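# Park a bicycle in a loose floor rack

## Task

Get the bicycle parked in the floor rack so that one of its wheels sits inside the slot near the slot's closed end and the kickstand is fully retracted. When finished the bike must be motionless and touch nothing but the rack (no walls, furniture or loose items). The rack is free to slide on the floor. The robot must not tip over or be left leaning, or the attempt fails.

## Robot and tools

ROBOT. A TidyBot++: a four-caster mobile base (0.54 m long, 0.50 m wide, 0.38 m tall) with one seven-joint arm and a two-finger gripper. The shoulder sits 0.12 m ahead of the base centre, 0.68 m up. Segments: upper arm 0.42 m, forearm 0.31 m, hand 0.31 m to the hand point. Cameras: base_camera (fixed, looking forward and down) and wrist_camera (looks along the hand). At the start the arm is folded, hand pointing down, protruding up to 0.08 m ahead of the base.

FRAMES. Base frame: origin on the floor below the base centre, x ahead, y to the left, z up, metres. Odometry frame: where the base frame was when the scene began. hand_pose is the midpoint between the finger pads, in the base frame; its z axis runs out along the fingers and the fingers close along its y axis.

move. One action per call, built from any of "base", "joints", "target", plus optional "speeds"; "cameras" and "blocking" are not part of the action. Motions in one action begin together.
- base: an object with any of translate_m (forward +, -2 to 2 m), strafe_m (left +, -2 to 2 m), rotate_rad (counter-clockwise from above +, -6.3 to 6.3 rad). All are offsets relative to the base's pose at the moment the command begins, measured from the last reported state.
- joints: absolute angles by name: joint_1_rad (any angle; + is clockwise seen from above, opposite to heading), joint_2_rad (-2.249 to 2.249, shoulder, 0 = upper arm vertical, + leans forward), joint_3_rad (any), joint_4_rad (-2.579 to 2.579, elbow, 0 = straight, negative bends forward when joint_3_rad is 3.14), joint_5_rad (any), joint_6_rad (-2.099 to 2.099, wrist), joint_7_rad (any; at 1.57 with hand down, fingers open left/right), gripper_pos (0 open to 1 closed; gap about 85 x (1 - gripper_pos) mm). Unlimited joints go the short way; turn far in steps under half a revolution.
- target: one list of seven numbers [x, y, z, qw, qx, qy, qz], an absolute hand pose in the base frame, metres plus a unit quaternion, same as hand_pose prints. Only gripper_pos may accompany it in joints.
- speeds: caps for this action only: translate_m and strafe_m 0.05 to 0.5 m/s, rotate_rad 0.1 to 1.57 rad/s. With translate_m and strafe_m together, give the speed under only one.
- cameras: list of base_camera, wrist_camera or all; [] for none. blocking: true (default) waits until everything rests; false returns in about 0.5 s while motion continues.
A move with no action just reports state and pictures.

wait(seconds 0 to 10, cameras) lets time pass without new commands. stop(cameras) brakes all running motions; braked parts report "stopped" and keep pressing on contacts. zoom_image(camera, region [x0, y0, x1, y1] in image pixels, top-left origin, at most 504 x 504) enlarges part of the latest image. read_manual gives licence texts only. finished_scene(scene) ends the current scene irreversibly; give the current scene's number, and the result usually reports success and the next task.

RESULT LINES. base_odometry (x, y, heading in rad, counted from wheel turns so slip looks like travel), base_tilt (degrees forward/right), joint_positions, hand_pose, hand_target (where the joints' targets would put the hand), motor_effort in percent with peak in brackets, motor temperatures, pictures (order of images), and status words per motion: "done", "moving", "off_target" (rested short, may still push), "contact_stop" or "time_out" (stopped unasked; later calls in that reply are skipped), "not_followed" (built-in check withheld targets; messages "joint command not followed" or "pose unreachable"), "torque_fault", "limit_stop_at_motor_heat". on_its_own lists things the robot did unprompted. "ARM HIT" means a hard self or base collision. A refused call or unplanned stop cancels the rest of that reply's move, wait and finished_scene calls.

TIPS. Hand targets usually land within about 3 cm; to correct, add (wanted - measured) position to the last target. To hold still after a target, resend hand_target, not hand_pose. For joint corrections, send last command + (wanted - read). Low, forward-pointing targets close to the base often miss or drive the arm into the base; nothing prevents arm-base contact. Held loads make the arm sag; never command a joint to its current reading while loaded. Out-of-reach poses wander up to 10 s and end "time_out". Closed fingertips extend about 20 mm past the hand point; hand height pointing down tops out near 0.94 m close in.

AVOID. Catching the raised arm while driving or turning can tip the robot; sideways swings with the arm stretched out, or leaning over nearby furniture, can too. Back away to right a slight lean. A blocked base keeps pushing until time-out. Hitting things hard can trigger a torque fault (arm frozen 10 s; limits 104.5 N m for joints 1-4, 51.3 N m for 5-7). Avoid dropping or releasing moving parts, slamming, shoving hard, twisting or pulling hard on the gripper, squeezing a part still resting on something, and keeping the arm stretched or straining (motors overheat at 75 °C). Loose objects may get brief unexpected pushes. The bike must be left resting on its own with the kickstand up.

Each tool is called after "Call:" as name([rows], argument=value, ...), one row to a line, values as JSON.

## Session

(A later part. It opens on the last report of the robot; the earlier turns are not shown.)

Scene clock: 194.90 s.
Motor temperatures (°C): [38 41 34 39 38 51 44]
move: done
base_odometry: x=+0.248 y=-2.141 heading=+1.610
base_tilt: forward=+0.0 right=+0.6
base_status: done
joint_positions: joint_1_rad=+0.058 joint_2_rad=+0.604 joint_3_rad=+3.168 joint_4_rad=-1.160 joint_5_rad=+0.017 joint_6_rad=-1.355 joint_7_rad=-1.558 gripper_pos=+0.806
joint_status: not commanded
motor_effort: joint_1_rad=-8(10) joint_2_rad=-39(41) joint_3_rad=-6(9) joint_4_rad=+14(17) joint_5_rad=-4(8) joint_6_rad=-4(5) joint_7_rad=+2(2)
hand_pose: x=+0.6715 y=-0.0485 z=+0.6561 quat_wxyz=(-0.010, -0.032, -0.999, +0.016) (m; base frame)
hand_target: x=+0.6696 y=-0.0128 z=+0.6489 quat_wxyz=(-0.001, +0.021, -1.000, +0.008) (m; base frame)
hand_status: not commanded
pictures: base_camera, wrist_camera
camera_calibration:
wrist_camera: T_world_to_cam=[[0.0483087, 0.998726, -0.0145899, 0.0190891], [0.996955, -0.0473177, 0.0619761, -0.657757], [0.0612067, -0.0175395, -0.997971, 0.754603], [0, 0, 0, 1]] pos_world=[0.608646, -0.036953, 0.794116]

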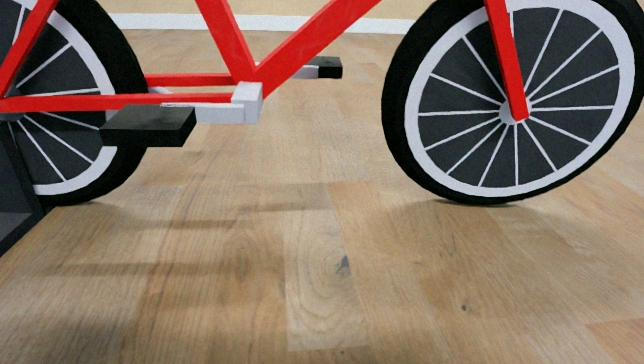

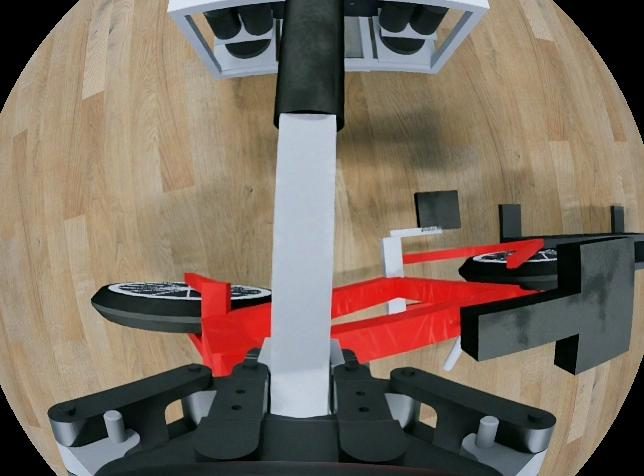

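Call:
move(base={"translate_m":0.01,"strafe_m":-0.01}, speeds={"strafe_m":0.05}, joints={"joint_7_rad":-2.28}, cameras=[])

Call:
move(base={"translate_m":-0.034,"strafe_m":-0.062}, speeds={"strafe_m":0.08})

Call:
move(base={"translate_m":-0.01,"strafe_m":-0.028}, speeds={"strafe_m":0.05}, joints={"joint_7_rad":-1.535})

Call:
zoom_image(camera="wrist_camera", region=[440, 220, 644, 320])

Call:
zoom_image(camera="wrist_camera", region=[80, 240, 290, 340])

Scene clock: 198.00 s.
Motor temperatures (°C): [38 41 34 40 38 51 44]
move: done
base_odometry: x=+0.257 y=-2.131 heading=+1.610
base_tilt: forward=+0.0 right=+0.6
base_status: done
joint_positions: joint_1_rad=+0.029 joint_2_rad=+0.615 joint_3_rad=+3.145 joint_4_rad=-1.165 joint_5_rad=+0.017 joint_6_rad=-1.351 joint_7_rad=-2.228 gripper_pos=+0.806
joint_status: all done
motor_effort: joint_1_rad=-2(8) joint_2_rad=-42(44) joint_3_rad=-1(5) joint_4_rad=+16(20) joint_5_rad=+0(4) joint_6_rad=-6(6) joint_7_rad=-1(2)
hand_pose: x=+0.6723 y=-0.0215 z=+0.6488 quat_wxyz=(-0.008, -0.336, -0.942, +0.007) (m; base frame)
hand_target: x=+0.6696 y=-0.0128 z=+0.6489 quat_wxyz=(-0.003, -0.353, -0.936, +0.007) (m; base frame)
hand_status: not commanded
pictures: none
No camera images: "cameras" was empty.

Scene clock: 199.50 s.
Motor temperatures (°C): [38 41 34 40 38 51 44]
move: done
base_odometry: x=+0.321 y=-2.162 heading=+1.610
base_tilt: forward=+0.0 right=+0.6
base_status: done
joint_positions: joint_1_rad=+0.026 joint_2_rad=+0.616 joint_3_rad=+3.141 joint_4_rad=-1.164 joint_5_rad=+0.017 joint_6_rad=-1.351 joint_7_rad=-2.239 gripper_pos=+0.806
joint_status: not commanded
motor_effort: joint_1_rad=+0(5) joint_2_rad=-39(43) joint_3_rad=+0(3) joint_4_rad=+17(17) joint_5_rad=+2(3) joint_6_rad=-3(7) joint_7_rad=+1(1)
hand_pose: x=+0.6727 y=-0.0177 z=+0.6487 quat_wxyz=(-0.008, -0.338, -0.941, +0.006) (m; base frame)
hand_target: x=+0.6696 y=-0.0128 z=+0.6489 quat_wxyz=(-0.003, -0.353, -0.936, +0.007) (m; base frame)
hand_status: not commanded
pictures: base_camera, wrist_camera
camera_calibration:
wrist_camera: T_world_to_cam=[[0.624471, 0.780967, 0.0112943, -0.420044], [0.779217, -0.623931, 0.0594232, -0.519108], [0.0534544, -0.0283074, -0.998169, 0.75282], [0, 0, 0, 1]] pos_world=[0.626561, 0.0254631, 0.787033]

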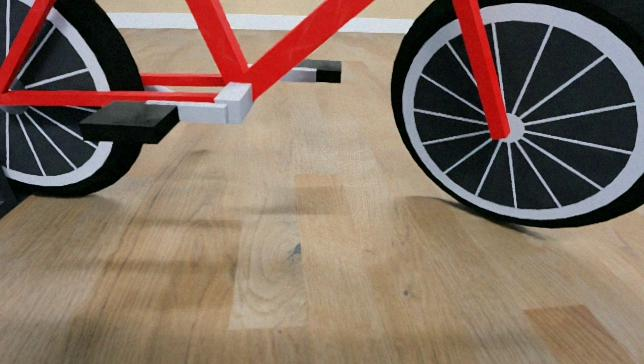

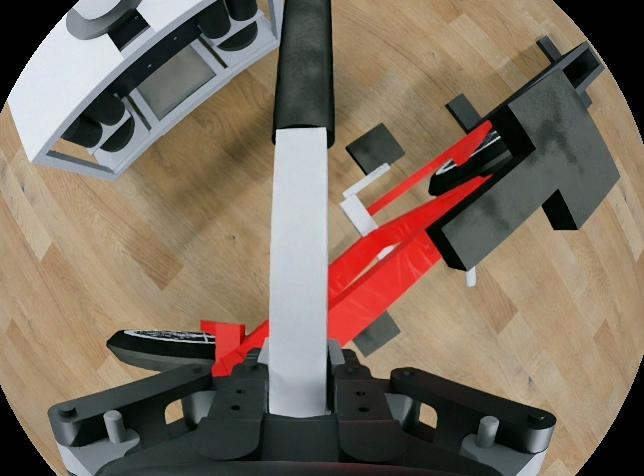

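Scene clock: 200.90 s.
Motor temperatures (°C): [38 41 34 40 38 51 44]
move: done
base_odometry: x=+0.349 y=-2.171 heading=+1.610
base_tilt: forward=+0.0 right=+0.6
base_status: done
joint_positions: joint_1_rad=+0.023 joint_2_rad=+0.603 joint_3_rad=+3.140 joint_4_rad=-1.163 joint_5_rad=+0.017 joint_6_rad=-1.364 joint_7_rad=-1.590 gripper_pos=+0.806
joint_status: all done
motor_effort: joint_1_rad=-1(5) joint_2_rad=-32(39) joint_3_rad=-1(4) joint_4_rad=+16(17) joint_5_rad=+0(5) joint_6_rad=+4(4) joint_7_rad=+2(4)
hand_pose: x=+0.6691 y=-0.0156 z=+0.6562 quat_wxyz=(-0.006, -0.018, -1.000, +0.008) (m; base frame)
hand_target: x=+0.6696 y=-0.0128 z=+0.6489 quat_wxyz=(-0.001, +0.012, -1.000, +0.008) (m; base frame)
hand_status: not commanded
pictures: base_camera, wrist_camera
camera_calibration:
wrist_camera: T_world_to_cam=[[0.0216399, 0.999764, 0.00199871, -0.00668638], [0.998394, -0.0217149, 0.0523295, -0.648105], [0.0523605, 0.000863093, -0.998628, 0.761973], [0, 0, 0, 1]] pos_world=[0.607311, -0.00804637, 0.794856]

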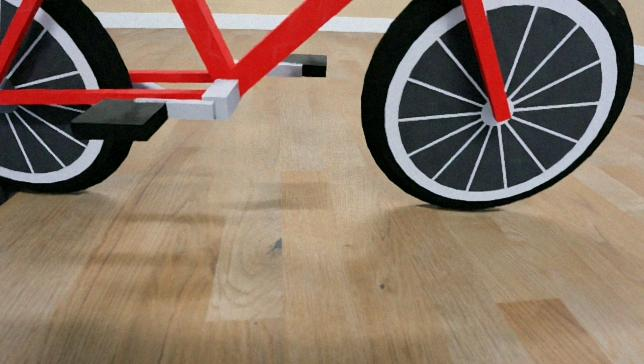

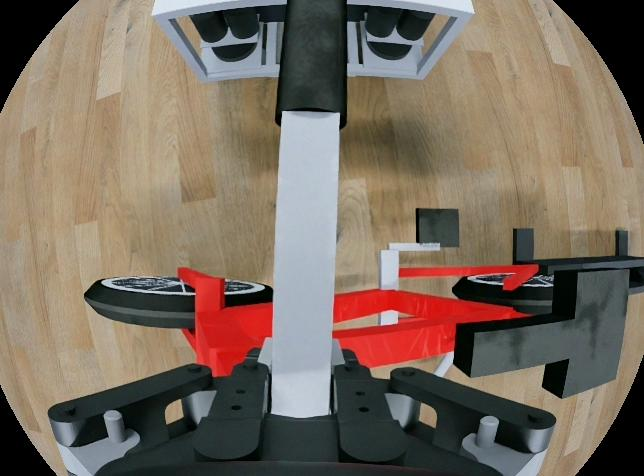

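Scaled by 2.471.

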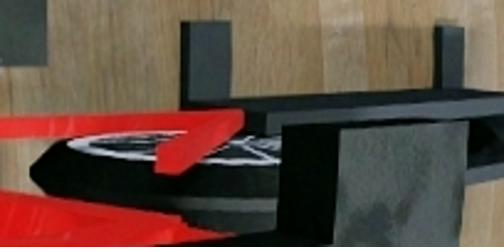

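Scaled by 2.400.

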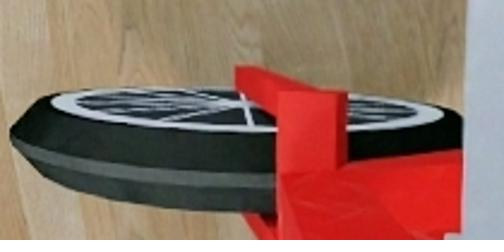

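Call:
move(base={"translate_m":0.002,"strafe_m":0.1}, speeds={"strafe_m":0.1})

Call:
move(base={"translate_m":0.001,"strafe_m":0.05}, speeds={"strafe_m":0.1})

Scene clock: 202.97 s.
Motor temperatures (°C): [38 41 34 40 38 51 44]
move: done
base_odometry: x=+0.249 y=-2.173 heading=+1.610
base_tilt: forward=+0.0 right=+0.6
base_status: done
joint_positions: joint_1_rad=+0.016 joint_2_rad=+0.603 joint_3_rad=+3.137 joint_4_rad=-1.164 joint_5_rad=+0.017 joint_6_rad=-1.364 joint_7_rad=-1.585 gripper_pos=+0.806
joint_status: not commanded
motor_effort: joint_1_rad=-1(6) joint_2_rad=-35(37) joint_3_rad=-1(5) joint_4_rad=+17(18) joint_5_rad=+0(4) joint_6_rad=+3(5) joint_7_rad=+2(3)
hand_pose: x=+0.6691 y=-0.0105 z=+0.6562 quat_wxyz=(-0.005, -0.012, -1.000, +0.007) (m; base frame)
hand_target: x=+0.6696 y=-0.0128 z=+0.6489 quat_wxyz=(-0.001, +0.012, -1.000, +0.008) (m; base frame)
hand_status: not commanded
pictures: base_camera, wrist_camera
camera_calibration:
wrist_camera: T_world_to_cam=[[0.00823358, 0.99996, 0.0033499, -0.00363625], [0.998602, -0.0083972, 0.0521811, -0.647904], [0.0522071, 0.00291558, -0.998632, 0.762141], [0, 0, 0, 1]] pos_world=[0.60724, -0.00402656, 0.794919]

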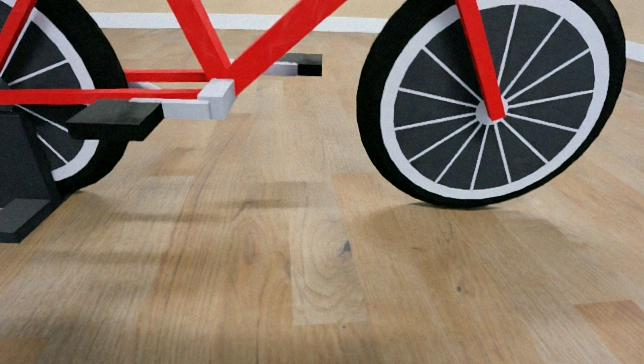

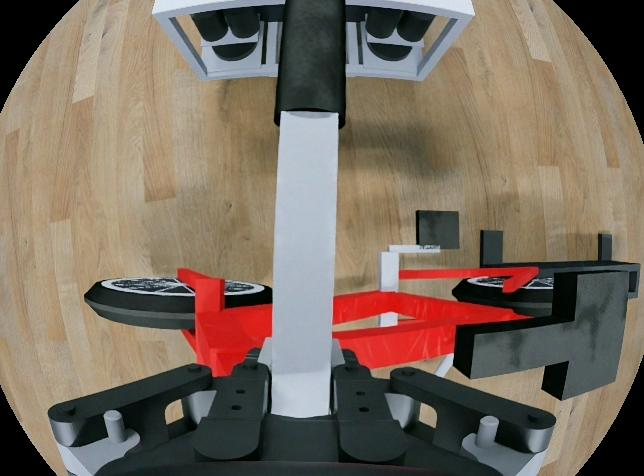

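Scene clock: 204.47 s.
Motor temperatures (°C): [38 41 34 40 38 51 44]
move: done
base_odometry: x=+0.199 y=-2.174 heading=+1.610
base_tilt: forward=+0.0 right=+0.6
base_status: done
joint_positions: joint_1_rad=+0.013 joint_2_rad=+0.602 joint_3_rad=+3.133 joint_4_rad=-1.164 joint_5_rad=+0.017 joint_6_rad=-1.364 joint_7_rad=-1.584 gripper_pos=+0.806
joint_status: not commanded
motor_effort: joint_1_rad=-1(6) joint_2_rad=-36(38) joint_3_rad=-1(5) joint_4_rad=+17(18) joint_5_rad=-1(5) joint_6_rad=+4(4) joint_7_rad=+2(2)
hand_pose: x=+0.6690 y=-0.0071 z=+0.6562 quat_wxyz=(-0.005, -0.008, -1.000, +0.006) (m; base frame)
hand_target: x=+0.6696 y=-0.0128 z=+0.6489 quat_wxyz=(-0.001, +0.012, -1.000, +0.008) (m; base frame)
hand_status: not commanded
pictures: base_camera, wrist_camera
camera_calibration:
wrist_camera: T_world_to_cam=[[0.000504596, 0.999984, 0.0055966, -0.00334578], [0.998645, -0.000795144, 0.0520351, -0.647656], [0.0520387, 0.00556276, -0.99863, 0.762287], [0, 0, 0, 1]] pos_world=[0.607111, -0.00140967, 0.794962]

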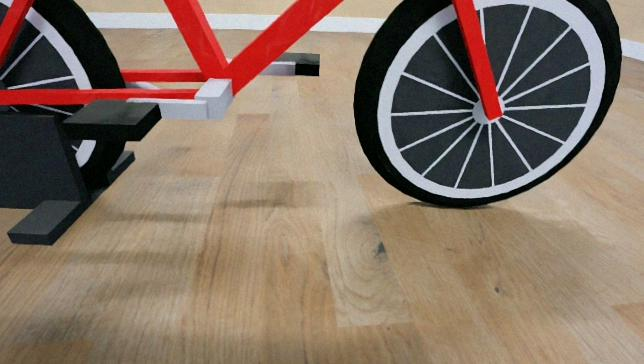

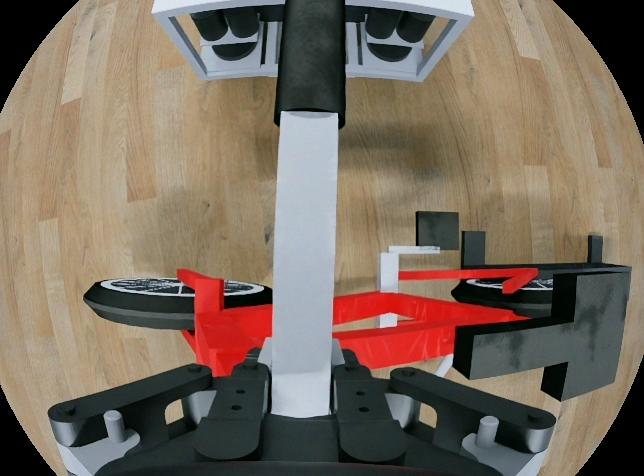

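Call:
zoom_image(camera="base_camera", region=[0, 40, 260, 260])

Scaled by 1.938.

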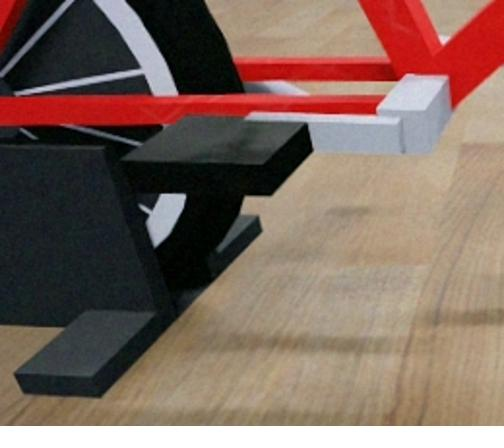

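Call:
move(base={"translate_m":0.001,"strafe_m":0.07}, speeds={"strafe_m":0.1})

Call:
move(base={"translate_m":0.001,"strafe_m":0.07}, speeds={"strafe_m":0.1})

Scene clock: 208.00 s.
Motor temperatures (°C): [38 41 34 40 38 51 44]
move: done
base_odometry: x=+0.129 y=-2.176 heading=+1.611
base_tilt: forward=+0.0 right=+0.6
base_status: done
joint_positions: joint_1_rad=+0.012 joint_2_rad=+0.602 joint_3_rad=+3.136 joint_4_rad=-1.164 joint_5_rad=+0.017 joint_6_rad=-1.364 joint_7_rad=-1.582 gripper_pos=+0.807
joint_status: not commanded
motor_effort: joint_1_rad=+0(5) joint_2_rad=-35(38) joint_3_rad=+0(5) joint_4_rad=+17(19) joint_5_rad=+0(5) joint_6_rad=+3(4) joint_7_rad=+2(2)
hand_pose: x=+0.6689 y=-0.0078 z=+0.6560 quat_wxyz=(-0.005, -0.007, -1.000, +0.007) (m; base frame)
hand_target: x=+0.6696 y=-0.0128 z=+0.6489 quat_wxyz=(-0.001, +0.012, -1.000, +0.008) (m; base frame)
hand_status: not commanded
pictures: base_camera, wrist_camera
camera_calibration:
wrist_camera: T_world_to_cam=[[-0.000399023, 0.999992, 0.00393077, -0.000998719], [0.998672, 0.000195982, 0.0515199, -0.647204], [0.0515187, 0.00394611, -0.998664, 0.762462], [0, 0, 0, 1]] pos_world=[0.607063, -0.00188321, 0.794792]

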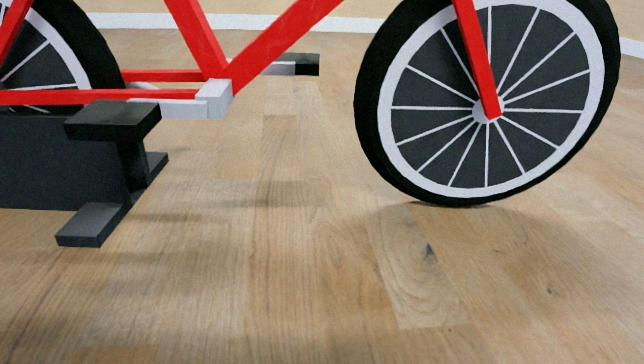

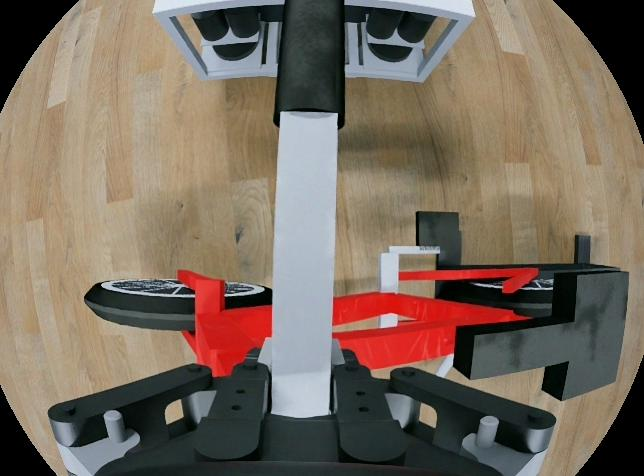

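Scene clock: 209.27 s.
Motor temperatures (°C): [38 41 34 40 38 51 44]
move: done
base_odometry: x=+0.059 y=-2.178 heading=+1.611
base_tilt: forward=+0.0 right=+0.6
base_status: done
joint_positions: joint_1_rad=+0.035 joint_2_rad=+0.603 joint_3_rad=+3.150 joint_4_rad=-1.165 joint_5_rad=+0.017 joint_6_rad=-1.364 joint_7_rad=-1.581 gripper_pos=+0.807
joint_status: not commanded
motor_effort: joint_1_rad=-3(7) joint_2_rad=-39(40) joint_3_rad=-3(6) joint_4_rad=+16(18) joint_5_rad=-3(6) joint_6_rad=-2(3) joint_7_rad=+1(2)
hand_pose: x=+0.6684 y=-0.0270 z=+0.6557 quat_wxyz=(-0.005, -0.025, -1.000, +0.011) (m; base frame)
hand_target: x=+0.6696 y=-0.0128 z=+0.6489 quat_wxyz=(-0.001, +0.012, -1.000, +0.008) (m; base frame)
hand_status: not commanded
pictures: base_camera, wrist_camera
camera_calibration:
wrist_camera: T_world_to_cam=[[0.0339339, 0.999416, -0.00393087, 0.00044339], [0.998138, -0.0336905, 0.0508464, -0.646739], [0.0506843, -0.00564897, -0.998699, 0.762542], [0, 0, 0, 1]] pos_world=[0.606871, -0.0179245, 0.794435]

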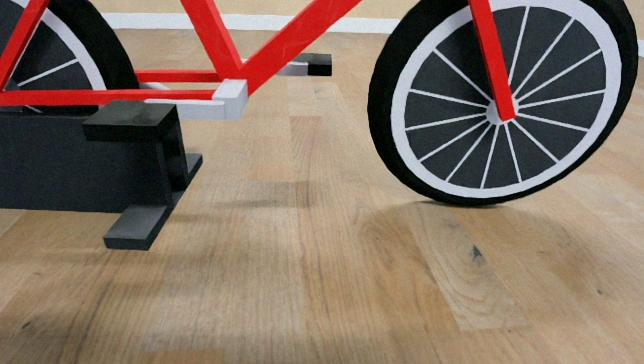

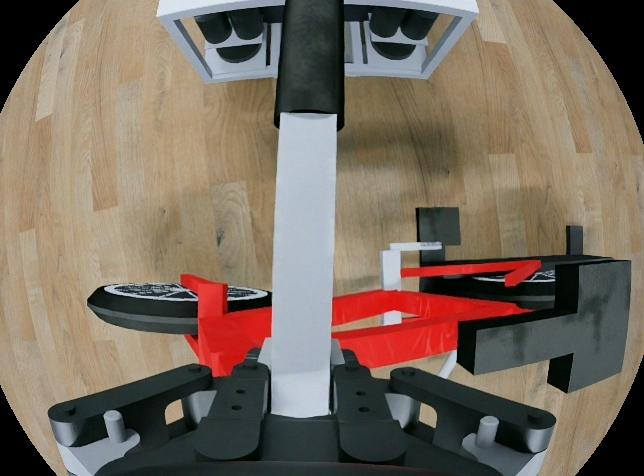

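Call:
move(base={"translate_m":-0.025,"strafe_m":-0.017}, speeds={"translate_m":0.05})

Scene clock: 210.63 s.
Motor temperatures (°C): [38 41 34 40 38 51 44]
move: done
base_odometry: x=+0.077 y=-2.203 heading=+1.611
base_tilt: forward=+0.0 right=+0.6
base_status: done
joint_positions: joint_1_rad=+0.016 joint_2_rad=+0.609 joint_3_rad=+3.139 joint_4_rad=-1.163 joint_5_rad=+0.017 joint_6_rad=-1.364 joint_7_rad=-1.579 gripper_pos=+0.807
joint_status: not commanded
motor_effort: joint_1_rad=+2(3) joint_2_rad=-37(42) joint_3_rad=+1(3) joint_4_rad=+15(19) joint_5_rad=+2(3) joint_6_rad=-2(4) joint_7_rad=+1(1)
hand_pose: x=+0.6692 y=-0.0115 z=+0.6525 quat_wxyz=(-0.002, -0.009, -1.000, +0.008) (m; base frame)
hand_target: x=+0.6696 y=-0.0128 z=+0.6489 quat_wxyz=(-0.001, +0.012, -1.000, +0.008) (m; base frame)
hand_status: not commanded
pictures: base_camera, wrist_camera
camera_calibration:
wrist_camera: T_world_to_cam=[[0.00379868, 0.99999, 0.00241253, 0.000916908], [0.998937, -0.00390549, 0.0459303, -0.643848], [0.0459392, 0.00223549, -0.998942, 0.762867], [0, 0, 0, 1]] pos_world=[0.608114, -0.00513682, 0.79163]

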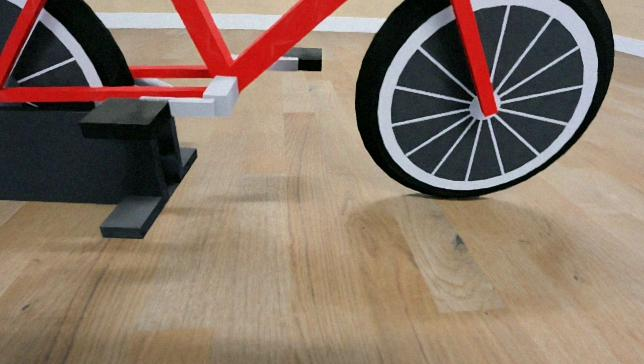

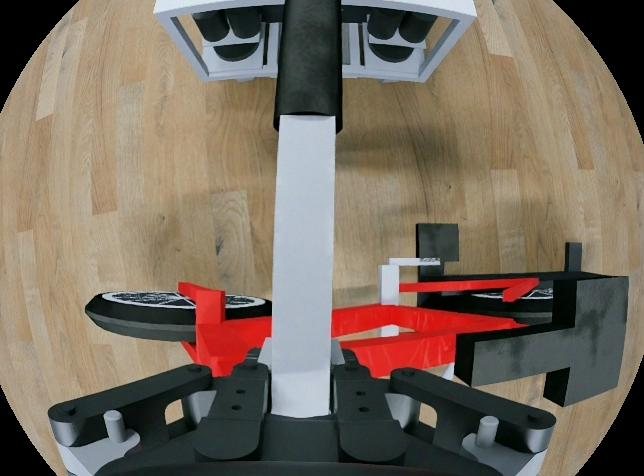

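Call:
move(base={"translate_m":-0.02}, speeds={"translate_m":0.05})

Scene clock: 211.60 s.
Motor temperatures (°C): [38 41 34 40 38 51 44]
move: done
base_odometry: x=+0.078 y=-2.222 heading=+1.611
base_tilt: forward=+0.0 right=+0.6
base_status: done
joint_positions: joint_1_rad=+0.017 joint_2_rad=+0.616 joint_3_rad=+3.139 joint_4_rad=-1.158 joint_5_rad=+0.017 joint_6_rad=-1.346 joint_7_rad=-1.579 gripper_pos=+0.807
joint_status: not commanded
motor_effort: joint_1_rad=+1(2) joint_2_rad=-40(44) joint_3_rad=+1(2) joint_4_rad=+13(16) joint_5_rad=+1(2) joint_6_rad=-6(8) joint_7_rad=+1(2)
hand_pose: x=+0.6768 y=-0.0117 z=+0.6508 quat_wxyz=(-0.011, -0.010, -1.000, +0.008) (m; base frame)
hand_target: x=+0.6696 y=-0.0128 z=+0.6489 quat_wxyz=(-0.001, +0.012, -1.000, +0.008) (m; base frame)
hand_status: not commanded
pictures: base_camera, wrist_camera
camera_calibration:
wrist_camera: T_world_to_cam=[[0.00378451, 0.99999, 0.00240783, 0.00115586], [0.997971, -0.0039299, 0.0635546, -0.662227], [0.0635635, 0.00216242, -0.997975, 0.74826], [0, 0, 0, 1]] pos_world=[0.613317, -0.00537639, 0.78883]

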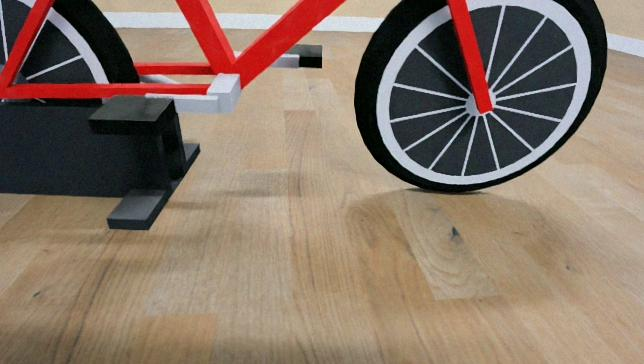

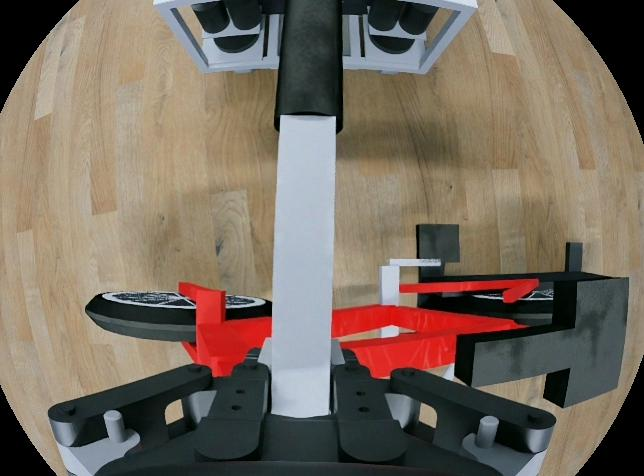

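Call:
move(base={"translate_m":0.008}, speeds={"translate_m":0.05}, cameras=[])

Call:
move(joints={"gripper_pos":0.6})

Call:
wait(seconds=1)

Scene clock: 212.37 s.
Motor temperatures (°C): [38 41 34 40 38 51 44]
move: done
base_odometry: x=+0.077 y=-2.214 heading=+1.611
base_tilt: forward=+0.0 right=+0.6
base_status: done
joint_positions: joint_1_rad=+0.016 joint_2_rad=+0.614 joint_3_rad=+3.139 joint_4_rad=-1.159 joint_5_rad=+0.017 joint_6_rad=-1.351 joint_7_rad=-1.579 gripper_pos=+0.807
joint_status: not commanded
motor_effort: joint_1_rad=+0(3) joint_2_rad=-35(41) joint_3_rad=+0(2) joint_4_rad=+14(18) joint_5_rad=+0(3) joint_6_rad=-2(6) joint_7_rad=+1(2)
hand_pose: x=+0.6744 y=-0.0114 z=+0.6512 quat_wxyz=(-0.008, -0.009, -1.000, +0.007) (m; base frame)
hand_target: x=+0.6696 y=-0.0128 z=+0.6489 quat_wxyz=(-0.001, +0.012, -1.000, +0.008) (m; base frame)
hand_status: not commanded
pictures: none
No camera images: "cameras" was empty.

Scene clock: 213.13 s.
Motor temperatures (°C): [38 41 34 40 38 51 44]
move: done
base_odometry: x=+0.077 y=-2.214 heading=+1.611
base_tilt: forward=+0.0 right=+0.6
base_status: not commanded
joint_positions: joint_1_rad=+0.016 joint_2_rad=+0.614 joint_3_rad=+3.139 joint_4_rad=-1.160 joint_5_rad=+0.017 joint_6_rad=-1.351 joint_7_rad=-1.576 gripper_pos=+0.600
joint_status: all done
motor_effort: joint_1_rad=+0(1) joint_2_rad=-38(39) joint_3_rad=-1(1) joint_4_rad=+17(17) joint_5_rad=-1(2) joint_6_rad=+0(2) joint_7_rad=+1(1)
hand_pose: x=+0.6741 y=-0.0114 z=+0.6507 quat_wxyz=(-0.008, -0.008, -1.000, +0.007) (m; base frame)
hand_target: x=+0.6696 y=-0.0128 z=+0.6489 quat_wxyz=(-0.001, +0.012, -1.000, +0.008) (m; base frame)
hand_status: not commanded
pictures: base_camera, wrist_camera
camera_calibration:
wrist_camera: T_world_to_cam=[[0.00027696, 0.999997, 0.00249602, 0.00315877], [0.998402, -0.00041756, 0.0565064, -0.655183], [0.0565073, 0.00247639, -0.998399, 0.753343], [0, 0, 0, 1]] pos_world=[0.611566, -0.0052979, 0.789151]

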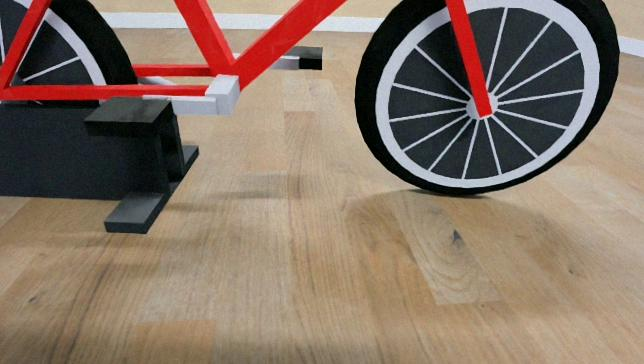

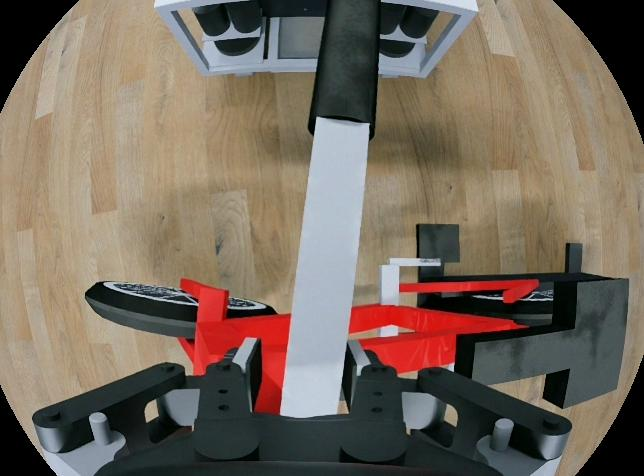

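Scene clock: 214.13 s.
Motor temperatures (°C): [38 41 34 40 38 51 44]
base_odometry: x=+0.077 y=-2.214 heading=+1.611
base_tilt: forward=+0.0 right=+0.6
base_status: not commanded
joint_positions: joint_1_rad=+0.016 joint_2_rad=+0.614 joint_3_rad=+3.139 joint_4_rad=-1.160 joint_5_rad=+0.017 joint_6_rad=-1.351 joint_7_rad=-1.576 gripper_pos=+0.600
joint_status: all done
motor_effort: joint_1_rad=+0(1) joint_2_rad=-38(39) joint_3_rad=+0(1) joint_4_rad=+16(17) joint_5_rad=-1(2) joint_6_rad=+0(2) joint_7_rad=+1(1)
hand_pose: x=+0.6741 y=-0.0114 z=+0.6507 quat_wxyz=(-0.008, -0.008, -1.000, +0.007) (m; base frame)
hand_target: x=+0.6696 y=-0.0128 z=+0.6489 quat_wxyz=(-0.001, +0.012, -1.000, +0.008) (m; base frame)
hand_status: not commanded
wait: 1.00 s; at rest by 0.27 s
pictures: base_camera, wrist_camera
camera_calibration:
wrist_camera: T_world_to_cam=[[0.00027696, 0.999997, 0.00249602, 0.00315877], [0.998402, -0.00041756, 0.0565064, -0.655183], [0.0565073, 0.00247639, -0.998399, 0.753343], [0, 0, 0, 1]] pos_world=[0.611566, -0.0052979, 0.789151]

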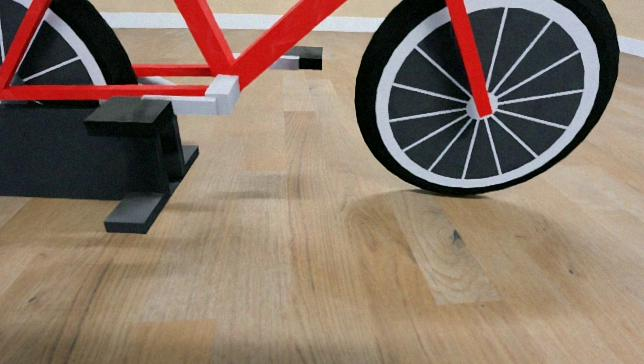

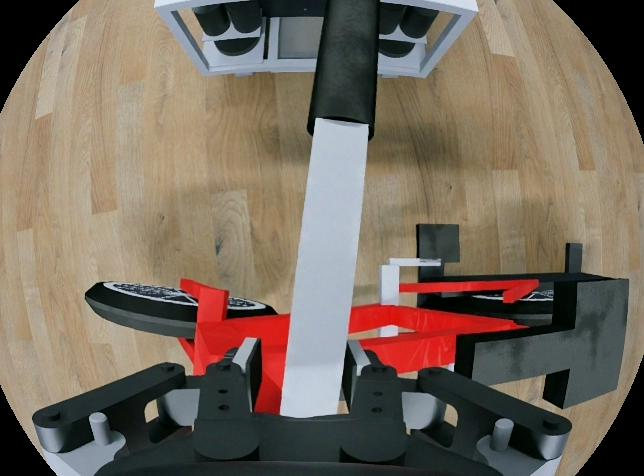

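Call:
move(joints={"gripper_pos":0.0})

Call:
move(joints={"joint_2_rad":0.54,"joint_4_rad":-0.92,"joint_6_rad":-1.66})

Scene clock: 215.10 s.
Motor temperatures (°C): [38 41 34 40 38 51 44]
move: done
base_odometry: x=+0.077 y=-2.214 heading=+1.611
base_tilt: forward=+0.0 right=+0.6
base_status: not commanded
joint_positions: joint_1_rad=+0.016 joint_2_rad=+0.614 joint_3_rad=+3.139 joint_4_rad=-1.160 joint_5_rad=+0.017 joint_6_rad=-1.351 joint_7_rad=-1.576 gripper_pos=+0.000
joint_status: all done
motor_effort: joint_1_rad=+0(1) joint_2_rad=-38(39) joint_3_rad=+0(1) joint_4_rad=+17(17) joint_5_rad=-1(2) joint_6_rad=+0(0) joint_7_rad=+1(1)
hand_pose: x=+0.6741 y=-0.0114 z=+0.6507 quat_wxyz=(-0.008, -0.008, -1.000, +0.007) (m; base frame)
hand_target: x=+0.6696 y=-0.0128 z=+0.6489 quat_wxyz=(-0.001, +0.012, -1.000, +0.008) (m; base frame)
hand_status: not commanded
pictures: base_camera, wrist_camera
camera_calibration:
wrist_camera: T_world_to_cam=[[0.00027696, 0.999997, 0.00249602, 0.00315877], [0.998402, -0.00041756, 0.0565064, -0.655183], [0.0565073, 0.00247639, -0.998399, 0.753343], [0, 0, 0, 1]] pos_world=[0.611566, -0.0052979, 0.789151]

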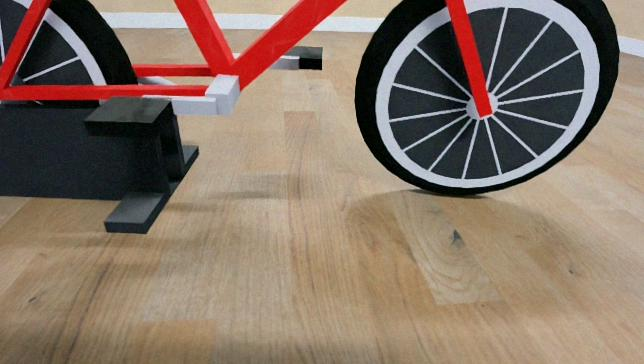

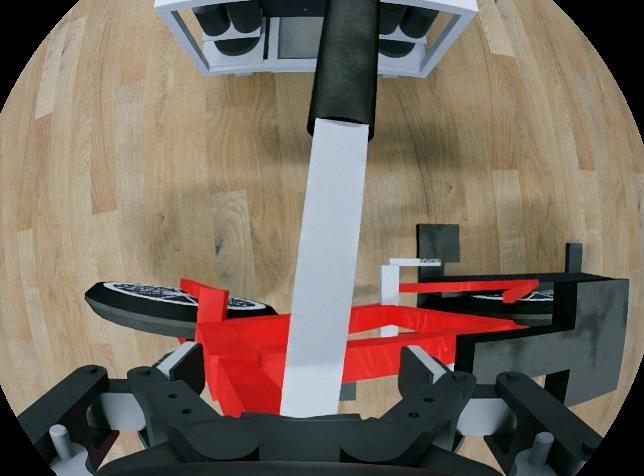

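Scene clock: 216.40 s.
Motor temperatures (°C): [38 41 34 40 38 51 44]
move: done
base_odometry: x=+0.077 y=-2.214 heading=+1.611
base_tilt: forward=+0.0 right=+0.6
base_status: not commanded
joint_positions: joint_1_rad=+0.016 joint_2_rad=+0.549 joint_3_rad=+3.139 joint_4_rad=-0.926 joint_5_rad=+0.017 joint_6_rad=-1.613 joint_7_rad=-1.576 gripper_pos=+0.000
joint_status: all done
motor_effort: joint_1_rad=+0(1) joint_2_rad=-36(41) joint_3_rad=-1(1) joint_4_rad=+17(18) joint_5_rad=-1(2) joint_6_rad=+0(1) joint_7_rad=+0(1)
hand_pose: x=+0.6680 y=-0.0116 z=+0.7598 quat_wxyz=(-0.026, -0.010, -1.000, +0.008) (m; base frame)
hand_target: x=+0.6543 y=-0.0128 z=+0.7663 quat_wxyz=(-0.011, +0.009, -1.000, +0.009) (m; base frame)
hand_status: not commanded
pictures: base_camera, wrist_camera
camera_calibration:
wrist_camera: T_world_to_cam=[[0.0045798, 0.999988, 0.00166823, 0.000795633], [0.995561, -0.00471634, 0.0940003, -0.681873], [0.0940071, 0.00123032, -0.995571, 0.835365], [0, 0, 0, 1]] pos_world=[0.600312, -0.00503933, 0.895759]

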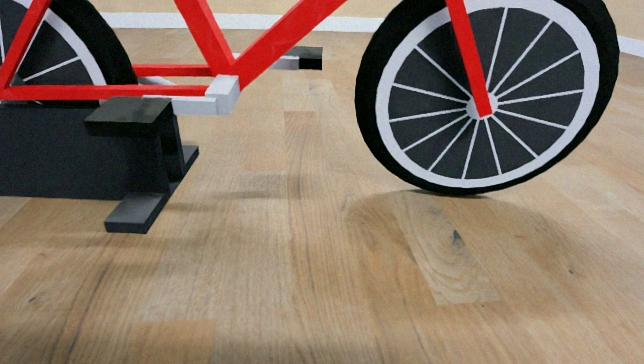

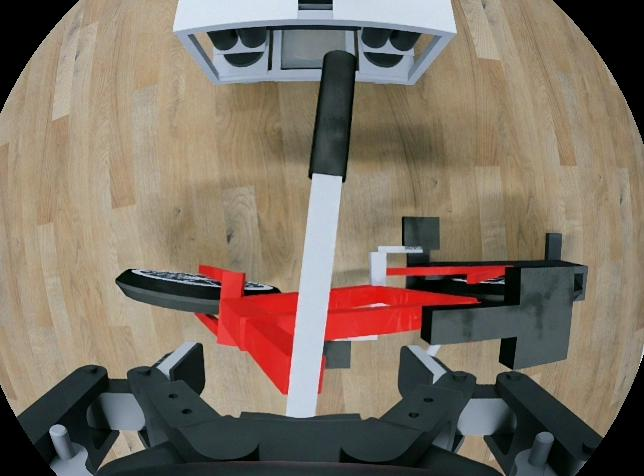

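Call:
move(joints={"joint_2_rad":-0.3,"joint_4_rad":-1.8,"joint_6_rad":-1.1,"joint_7_rad":-0.07,"gripper_pos":1.0}, cameras=[])

Call:
move(base={"strafe_m":-0.85})

Scene clock: 219.47 s.
Motor temperatures (°C): [38 41 34 40 38 51 44]
move: done
base_odometry: x=+0.077 y=-2.214 heading=+1.611
base_tilt: forward=+0.0 right=+0.6
base_status: not commanded
joint_positions: joint_1_rad=+0.016 joint_2_rad=-0.281 joint_3_rad=+3.139 joint_4_rad=-1.787 joint_5_rad=+0.017 joint_6_rad=-1.141 joint_7_rad=-0.117 gripper_pos=+0.999
joint_status: all done
motor_effort: joint_1_rad=+0(1) joint_2_rad=-8(39) joint_3_rad=+0(1) joint_4_rad=+19(20) joint_5_rad=-1(2) joint_6_rad=+4(5) joint_7_rad=+1(2)
hand_pose: x=+0.4638 y=-0.0079 z=+0.8325 quat_wxyz=(-0.176, +0.641, -0.728, +0.170) (m; base frame)
hand_target: x=+0.4686 y=-0.0089 z=+0.8393 quat_wxyz=(-0.188, +0.653, -0.709, +0.191) (m; base frame)
hand_status: not commanded
pictures: none
No camera images: "cameras" was empty.

Scene clock: 222.53 s.
Motor temperatures (°C): [38 41 34 40 38 51 44]
move: done
base_odometry: x=+0.927 y=-2.180 heading=+1.611
base_tilt: forward=+0.0 right=+0.6
base_status: done
joint_positions: joint_1_rad=+0.016 joint_2_rad=-0.281 joint_3_rad=+3.139 joint_4_rad=-1.787 joint_5_rad=+0.017 joint_6_rad=-1.140 joint_7_rad=-0.114 gripper_pos=+0.999
joint_status: not commanded
motor_effort: joint_1_rad=+0(1) joint_2_rad=-8(8) joint_3_rad=+0(2) joint_4_rad=+19(20) joint_5_rad=-1(2) joint_6_rad=+4(4) joint_7_rad=+1(1)
hand_pose: x=+0.4641 y=-0.0079 z=+0.8327 quat_wxyz=(-0.176, +0.642, -0.727, +0.171) (m; base frame)
hand_target: x=+0.4686 y=-0.0089 z=+0.8393 quat_wxyz=(-0.188, +0.653, -0.709, +0.191) (m; base frame)
hand_status: not commanded
pictures: base_camera, wrist_camera
camera_calibration:
wrist_camera: T_world_to_cam=[[-0.881975, 0.103581, -0.459774, 0.786567], [0.0823721, 0.994413, 0.0660162, -0.0306867], [0.464043, 0.0203521, -0.885579, 0.663918], [0, 0, 0, 1]] pos_world=[0.388174, -0.0644705, 0.95162]

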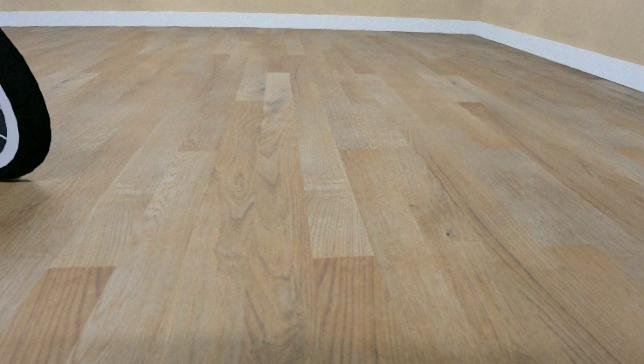

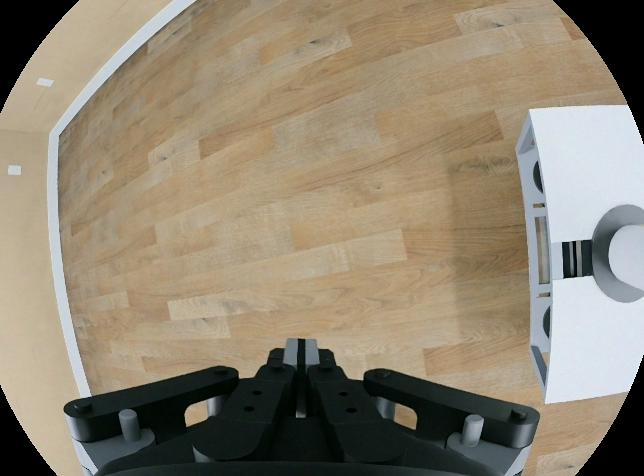

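Call:
move(base={"translate_m": 1.65}, cameras=["base_camera"])

Call:
move(base={"rotate_rad": 3.1416}, cameras=["base_camera","wrist_camera"])

Scene clock: 227.67 s.
Motor temperatures (°C): [38 41 34 40 38 51 44]
move: done
base_odometry: x=+0.861 y=-0.531 heading=+1.610
base_tilt: forward=+0.0 right=+0.6
base_status: done
joint_positions: joint_1_rad=+0.016 joint_2_rad=-0.287 joint_3_rad=+3.139 joint_4_rad=-1.788 joint_5_rad=+0.017 joint_6_rad=-1.136 joint_7_rad=-0.114 gripper_pos=+0.999
joint_status: not commanded
motor_effort: joint_1_rad=+0(1) joint_2_rad=-8(11) joint_3_rad=+0(1) joint_4_rad=+19(20) joint_5_rad=-1(2) joint_6_rad=+4(5) joint_7_rad=+1(1)
hand_pose: x=+0.4640 y=-0.0079 z=+0.8349 quat_wxyz=(-0.180, +0.641, -0.726, +0.174) (m; base frame)
hand_target: x=+0.4686 y=-0.0089 z=+0.8393 quat_wxyz=(-0.188, +0.653, -0.709, +0.191) (m; base frame)
hand_status: not commanded
pictures: base_camera

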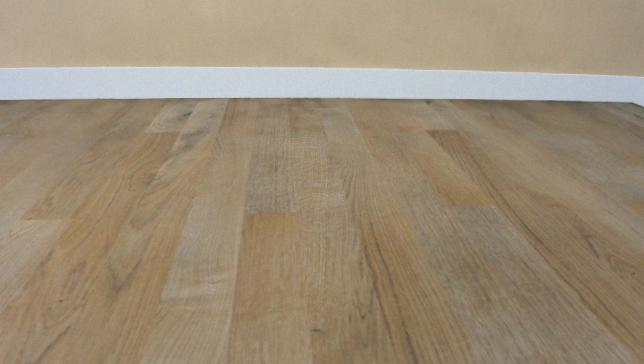

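Scene clock: 230.97 s.
Motor temperatures (°C): [38 41 34 40 38 51 44]
move: done
base_odometry: x=+0.861 y=-0.531 heading=-1.532
base_tilt: forward=+0.0 right=+0.6
base_status: done
joint_positions: joint_1_rad=+0.016 joint_2_rad=-0.287 joint_3_rad=+3.139 joint_4_rad=-1.788 joint_5_rad=+0.017 joint_6_rad=-1.134 joint_7_rad=-0.114 gripper_pos=+0.999
joint_status: not commanded
motor_effort: joint_1_rad=+0(1) joint_2_rad=-8(10) joint_3_rad=+0(2) joint_4_rad=+20(20) joint_5_rad=-2(2) joint_6_rad=+4(4) joint_7_rad=+1(1)
hand_pose: x=+0.4643 y=-0.0080 z=+0.8351 quat_wxyz=(-0.180, +0.641, -0.726, +0.175) (m; base frame)
hand_target: x=+0.4686 y=-0.0089 z=+0.8393 quat_wxyz=(-0.188, +0.653, -0.709, +0.191) (m; base frame)
hand_status: not commanded
pictures: base_camera, wrist_camera
camera_calibration:
wrist_camera: T_world_to_cam=[[-0.877106, 0.10332, -0.469053, 0.793371], [0.0815127, 0.994443, 0.0666257, -0.0309112], [0.47333, 0.020204, -0.880653, 0.657584], [0, 0, 0, 1]] pos_world=[0.387136, -0.0645178, 0.953296]

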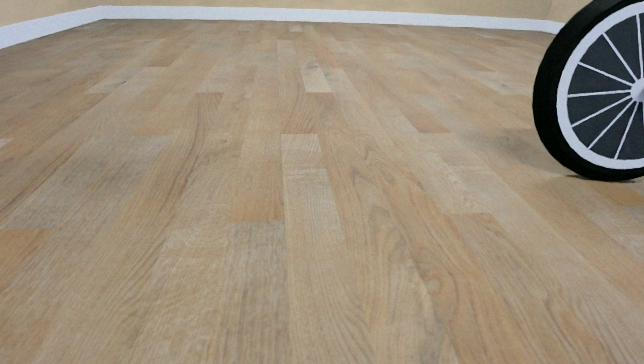

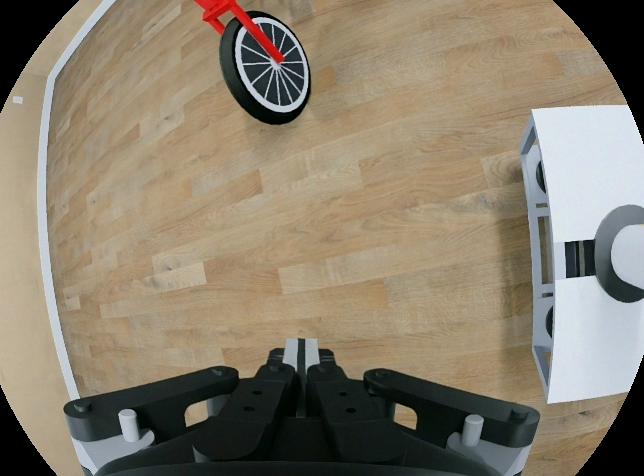

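Call:
move(base={"strafe_m": -1.05}, cameras=["base_camera","wrist_camera"])

Scene clock: 235.00 s.
Motor temperatures (°C): [38 41 34 40 38 51 44]
move: done
base_odometry: x=-0.188 y=-0.572 heading=-1.531
base_tilt: forward=+0.0 right=+0.6
base_status: done
joint_positions: joint_1_rad=+0.016 joint_2_rad=-0.287 joint_3_rad=+3.139 joint_4_rad=-1.788 joint_5_rad=+0.017 joint_6_rad=-1.134 joint_7_rad=-0.114 gripper_pos=+0.999
joint_status: not commanded
motor_effort: joint_1_rad=+0(1) joint_2_rad=-8(8) joint_3_rad=+0(2) joint_4_rad=+20(20) joint_5_rad=-1(2) joint_6_rad=+5(5) joint_7_rad=+1(1)
hand_pose: x=+0.4643 y=-0.0080 z=+0.8351 quat_wxyz=(-0.180, +0.641, -0.726, +0.175) (m; base frame)
hand_target: x=+0.4686 y=-0.0089 z=+0.8393 quat_wxyz=(-0.188, +0.653, -0.709, +0.191) (m; base frame)
hand_status: not commanded
pictures: base_camera, wrist_camera
camera_calibration:
wrist_camera: T_world_to_cam=[[-0.877119, 0.103321, -0.469027, 0.793343], [0.0815147, 0.994443, 0.0666237, -0.0309091], [0.473304, 0.0202044, -0.880667, 0.657599], [0, 0, 0, 1]] pos_world=[0.387132, -0.0645178, 0.953285]

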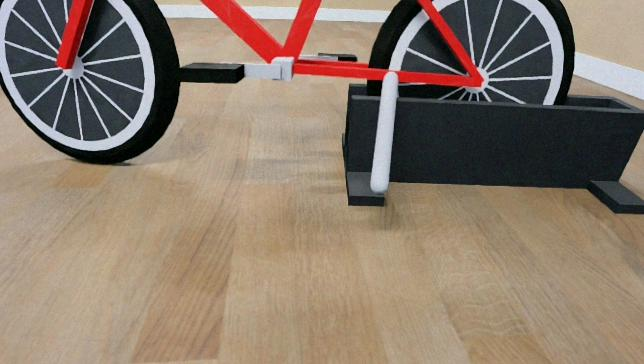

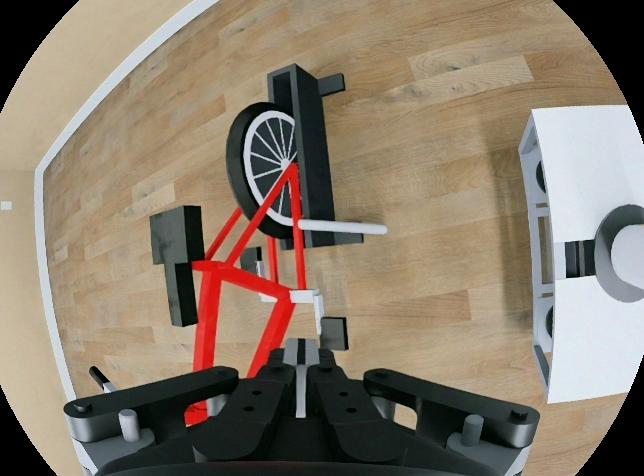

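Call:
move(base={"translate_m": -0.35}, cameras=[])

Call:
move(joints={"joint_1_rad": 0.018, "joint_2_rad": 1.742, "joint_4_rad": -1.438, "joint_6_rad": 0.87, "joint_7_rad": 1.57}, cameras=["base_camera","wrist_camera"])

Scene clock: 237.93 s.
Motor temperatures (°C): [38 41 34 40 38 51 44]
move: done
base_odometry: x=-0.202 y=-0.222 heading=-1.531
base_tilt: forward=+0.0 right=+0.6
base_status: done
joint_positions: joint_1_rad=+0.016 joint_2_rad=-0.295 joint_3_rad=+3.139 joint_4_rad=-1.789 joint_5_rad=+0.017 joint_6_rad=-1.134 joint_7_rad=-0.114 gripper_pos=+0.999
joint_status: not commanded
motor_effort: joint_1_rad=+0(1) joint_2_rad=-7(12) joint_3_rad=+0(1) joint_4_rad=+19(20) joint_5_rad=-1(2) joint_6_rad=+4(5) joint_7_rad=+1(1)
hand_pose: x=+0.4629 y=-0.0080 z=+0.8376 quat_wxyz=(-0.183, +0.640, -0.725, +0.177) (m; base frame)
hand_target: x=+0.4686 y=-0.0089 z=+0.8393 quat_wxyz=(-0.188, +0.653, -0.709, +0.191) (m; base frame)
hand_status: not commanded
pictures: none
No camera images: "cameras" was empty.

Scene clock: 241.43 s.
Motor temperatures (°C): [38 41 34 40 38 51 44]
move: done
base_odometry: x=-0.202 y=-0.223 heading=-1.531
base_tilt: forward=+0.0 right=+0.6
base_status: not commanded
joint_positions: joint_1_rad=+0.016 joint_2_rad=+1.726 joint_3_rad=+3.139 joint_4_rad=-1.450 joint_5_rad=+0.017 joint_6_rad=+0.830 joint_7_rad=+1.524 gripper_pos=+0.999
joint_status: all done
motor_effort: joint_1_rad=+0(1) joint_2_rad=-41(49) joint_3_rad=-1(2) joint_4_rad=+3(21) joint_5_rad=-1(3) joint_6_rad=+6(7) joint_7_rad=+1(2)
hand_pose: x=+0.7468 y=-0.0036 z=+0.0852 quat_wxyz=(-0.011, +0.921, -0.022, +0.388) (m; base frame)
hand_target: x=+0.7516 y=-0.0045 z=+0.0863 quat_wxyz=(-0.002, +0.915, -0.001, +0.404) (m; base frame)
hand_status: not commanded
pictures: base_camera, wrist_camera
camera_calibration:
wrist_camera: T_world_to_cam=[[-0.0342306, -0.999323, -0.0135184, 0.0166949], [-0.727523, 0.0341899, -0.685231, 0.656431], [0.685229, -0.0136209, -0.7282, -0.307999], [0, 0, 0, 1]] pos_world=[0.68919, -0.0099549, 0.225747]

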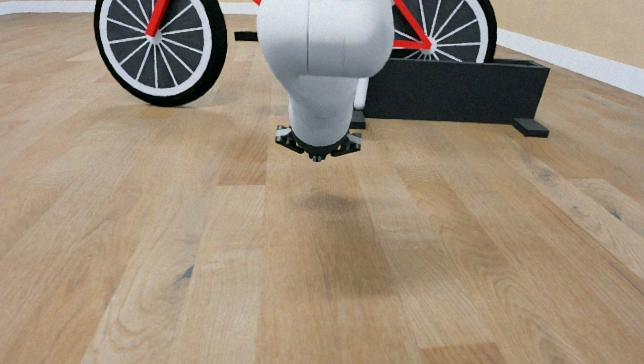

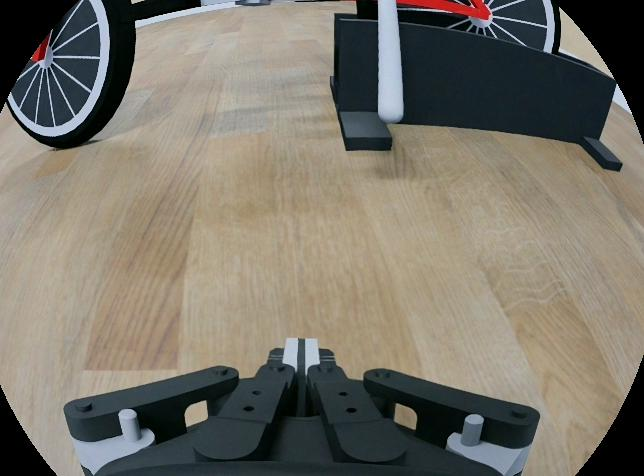

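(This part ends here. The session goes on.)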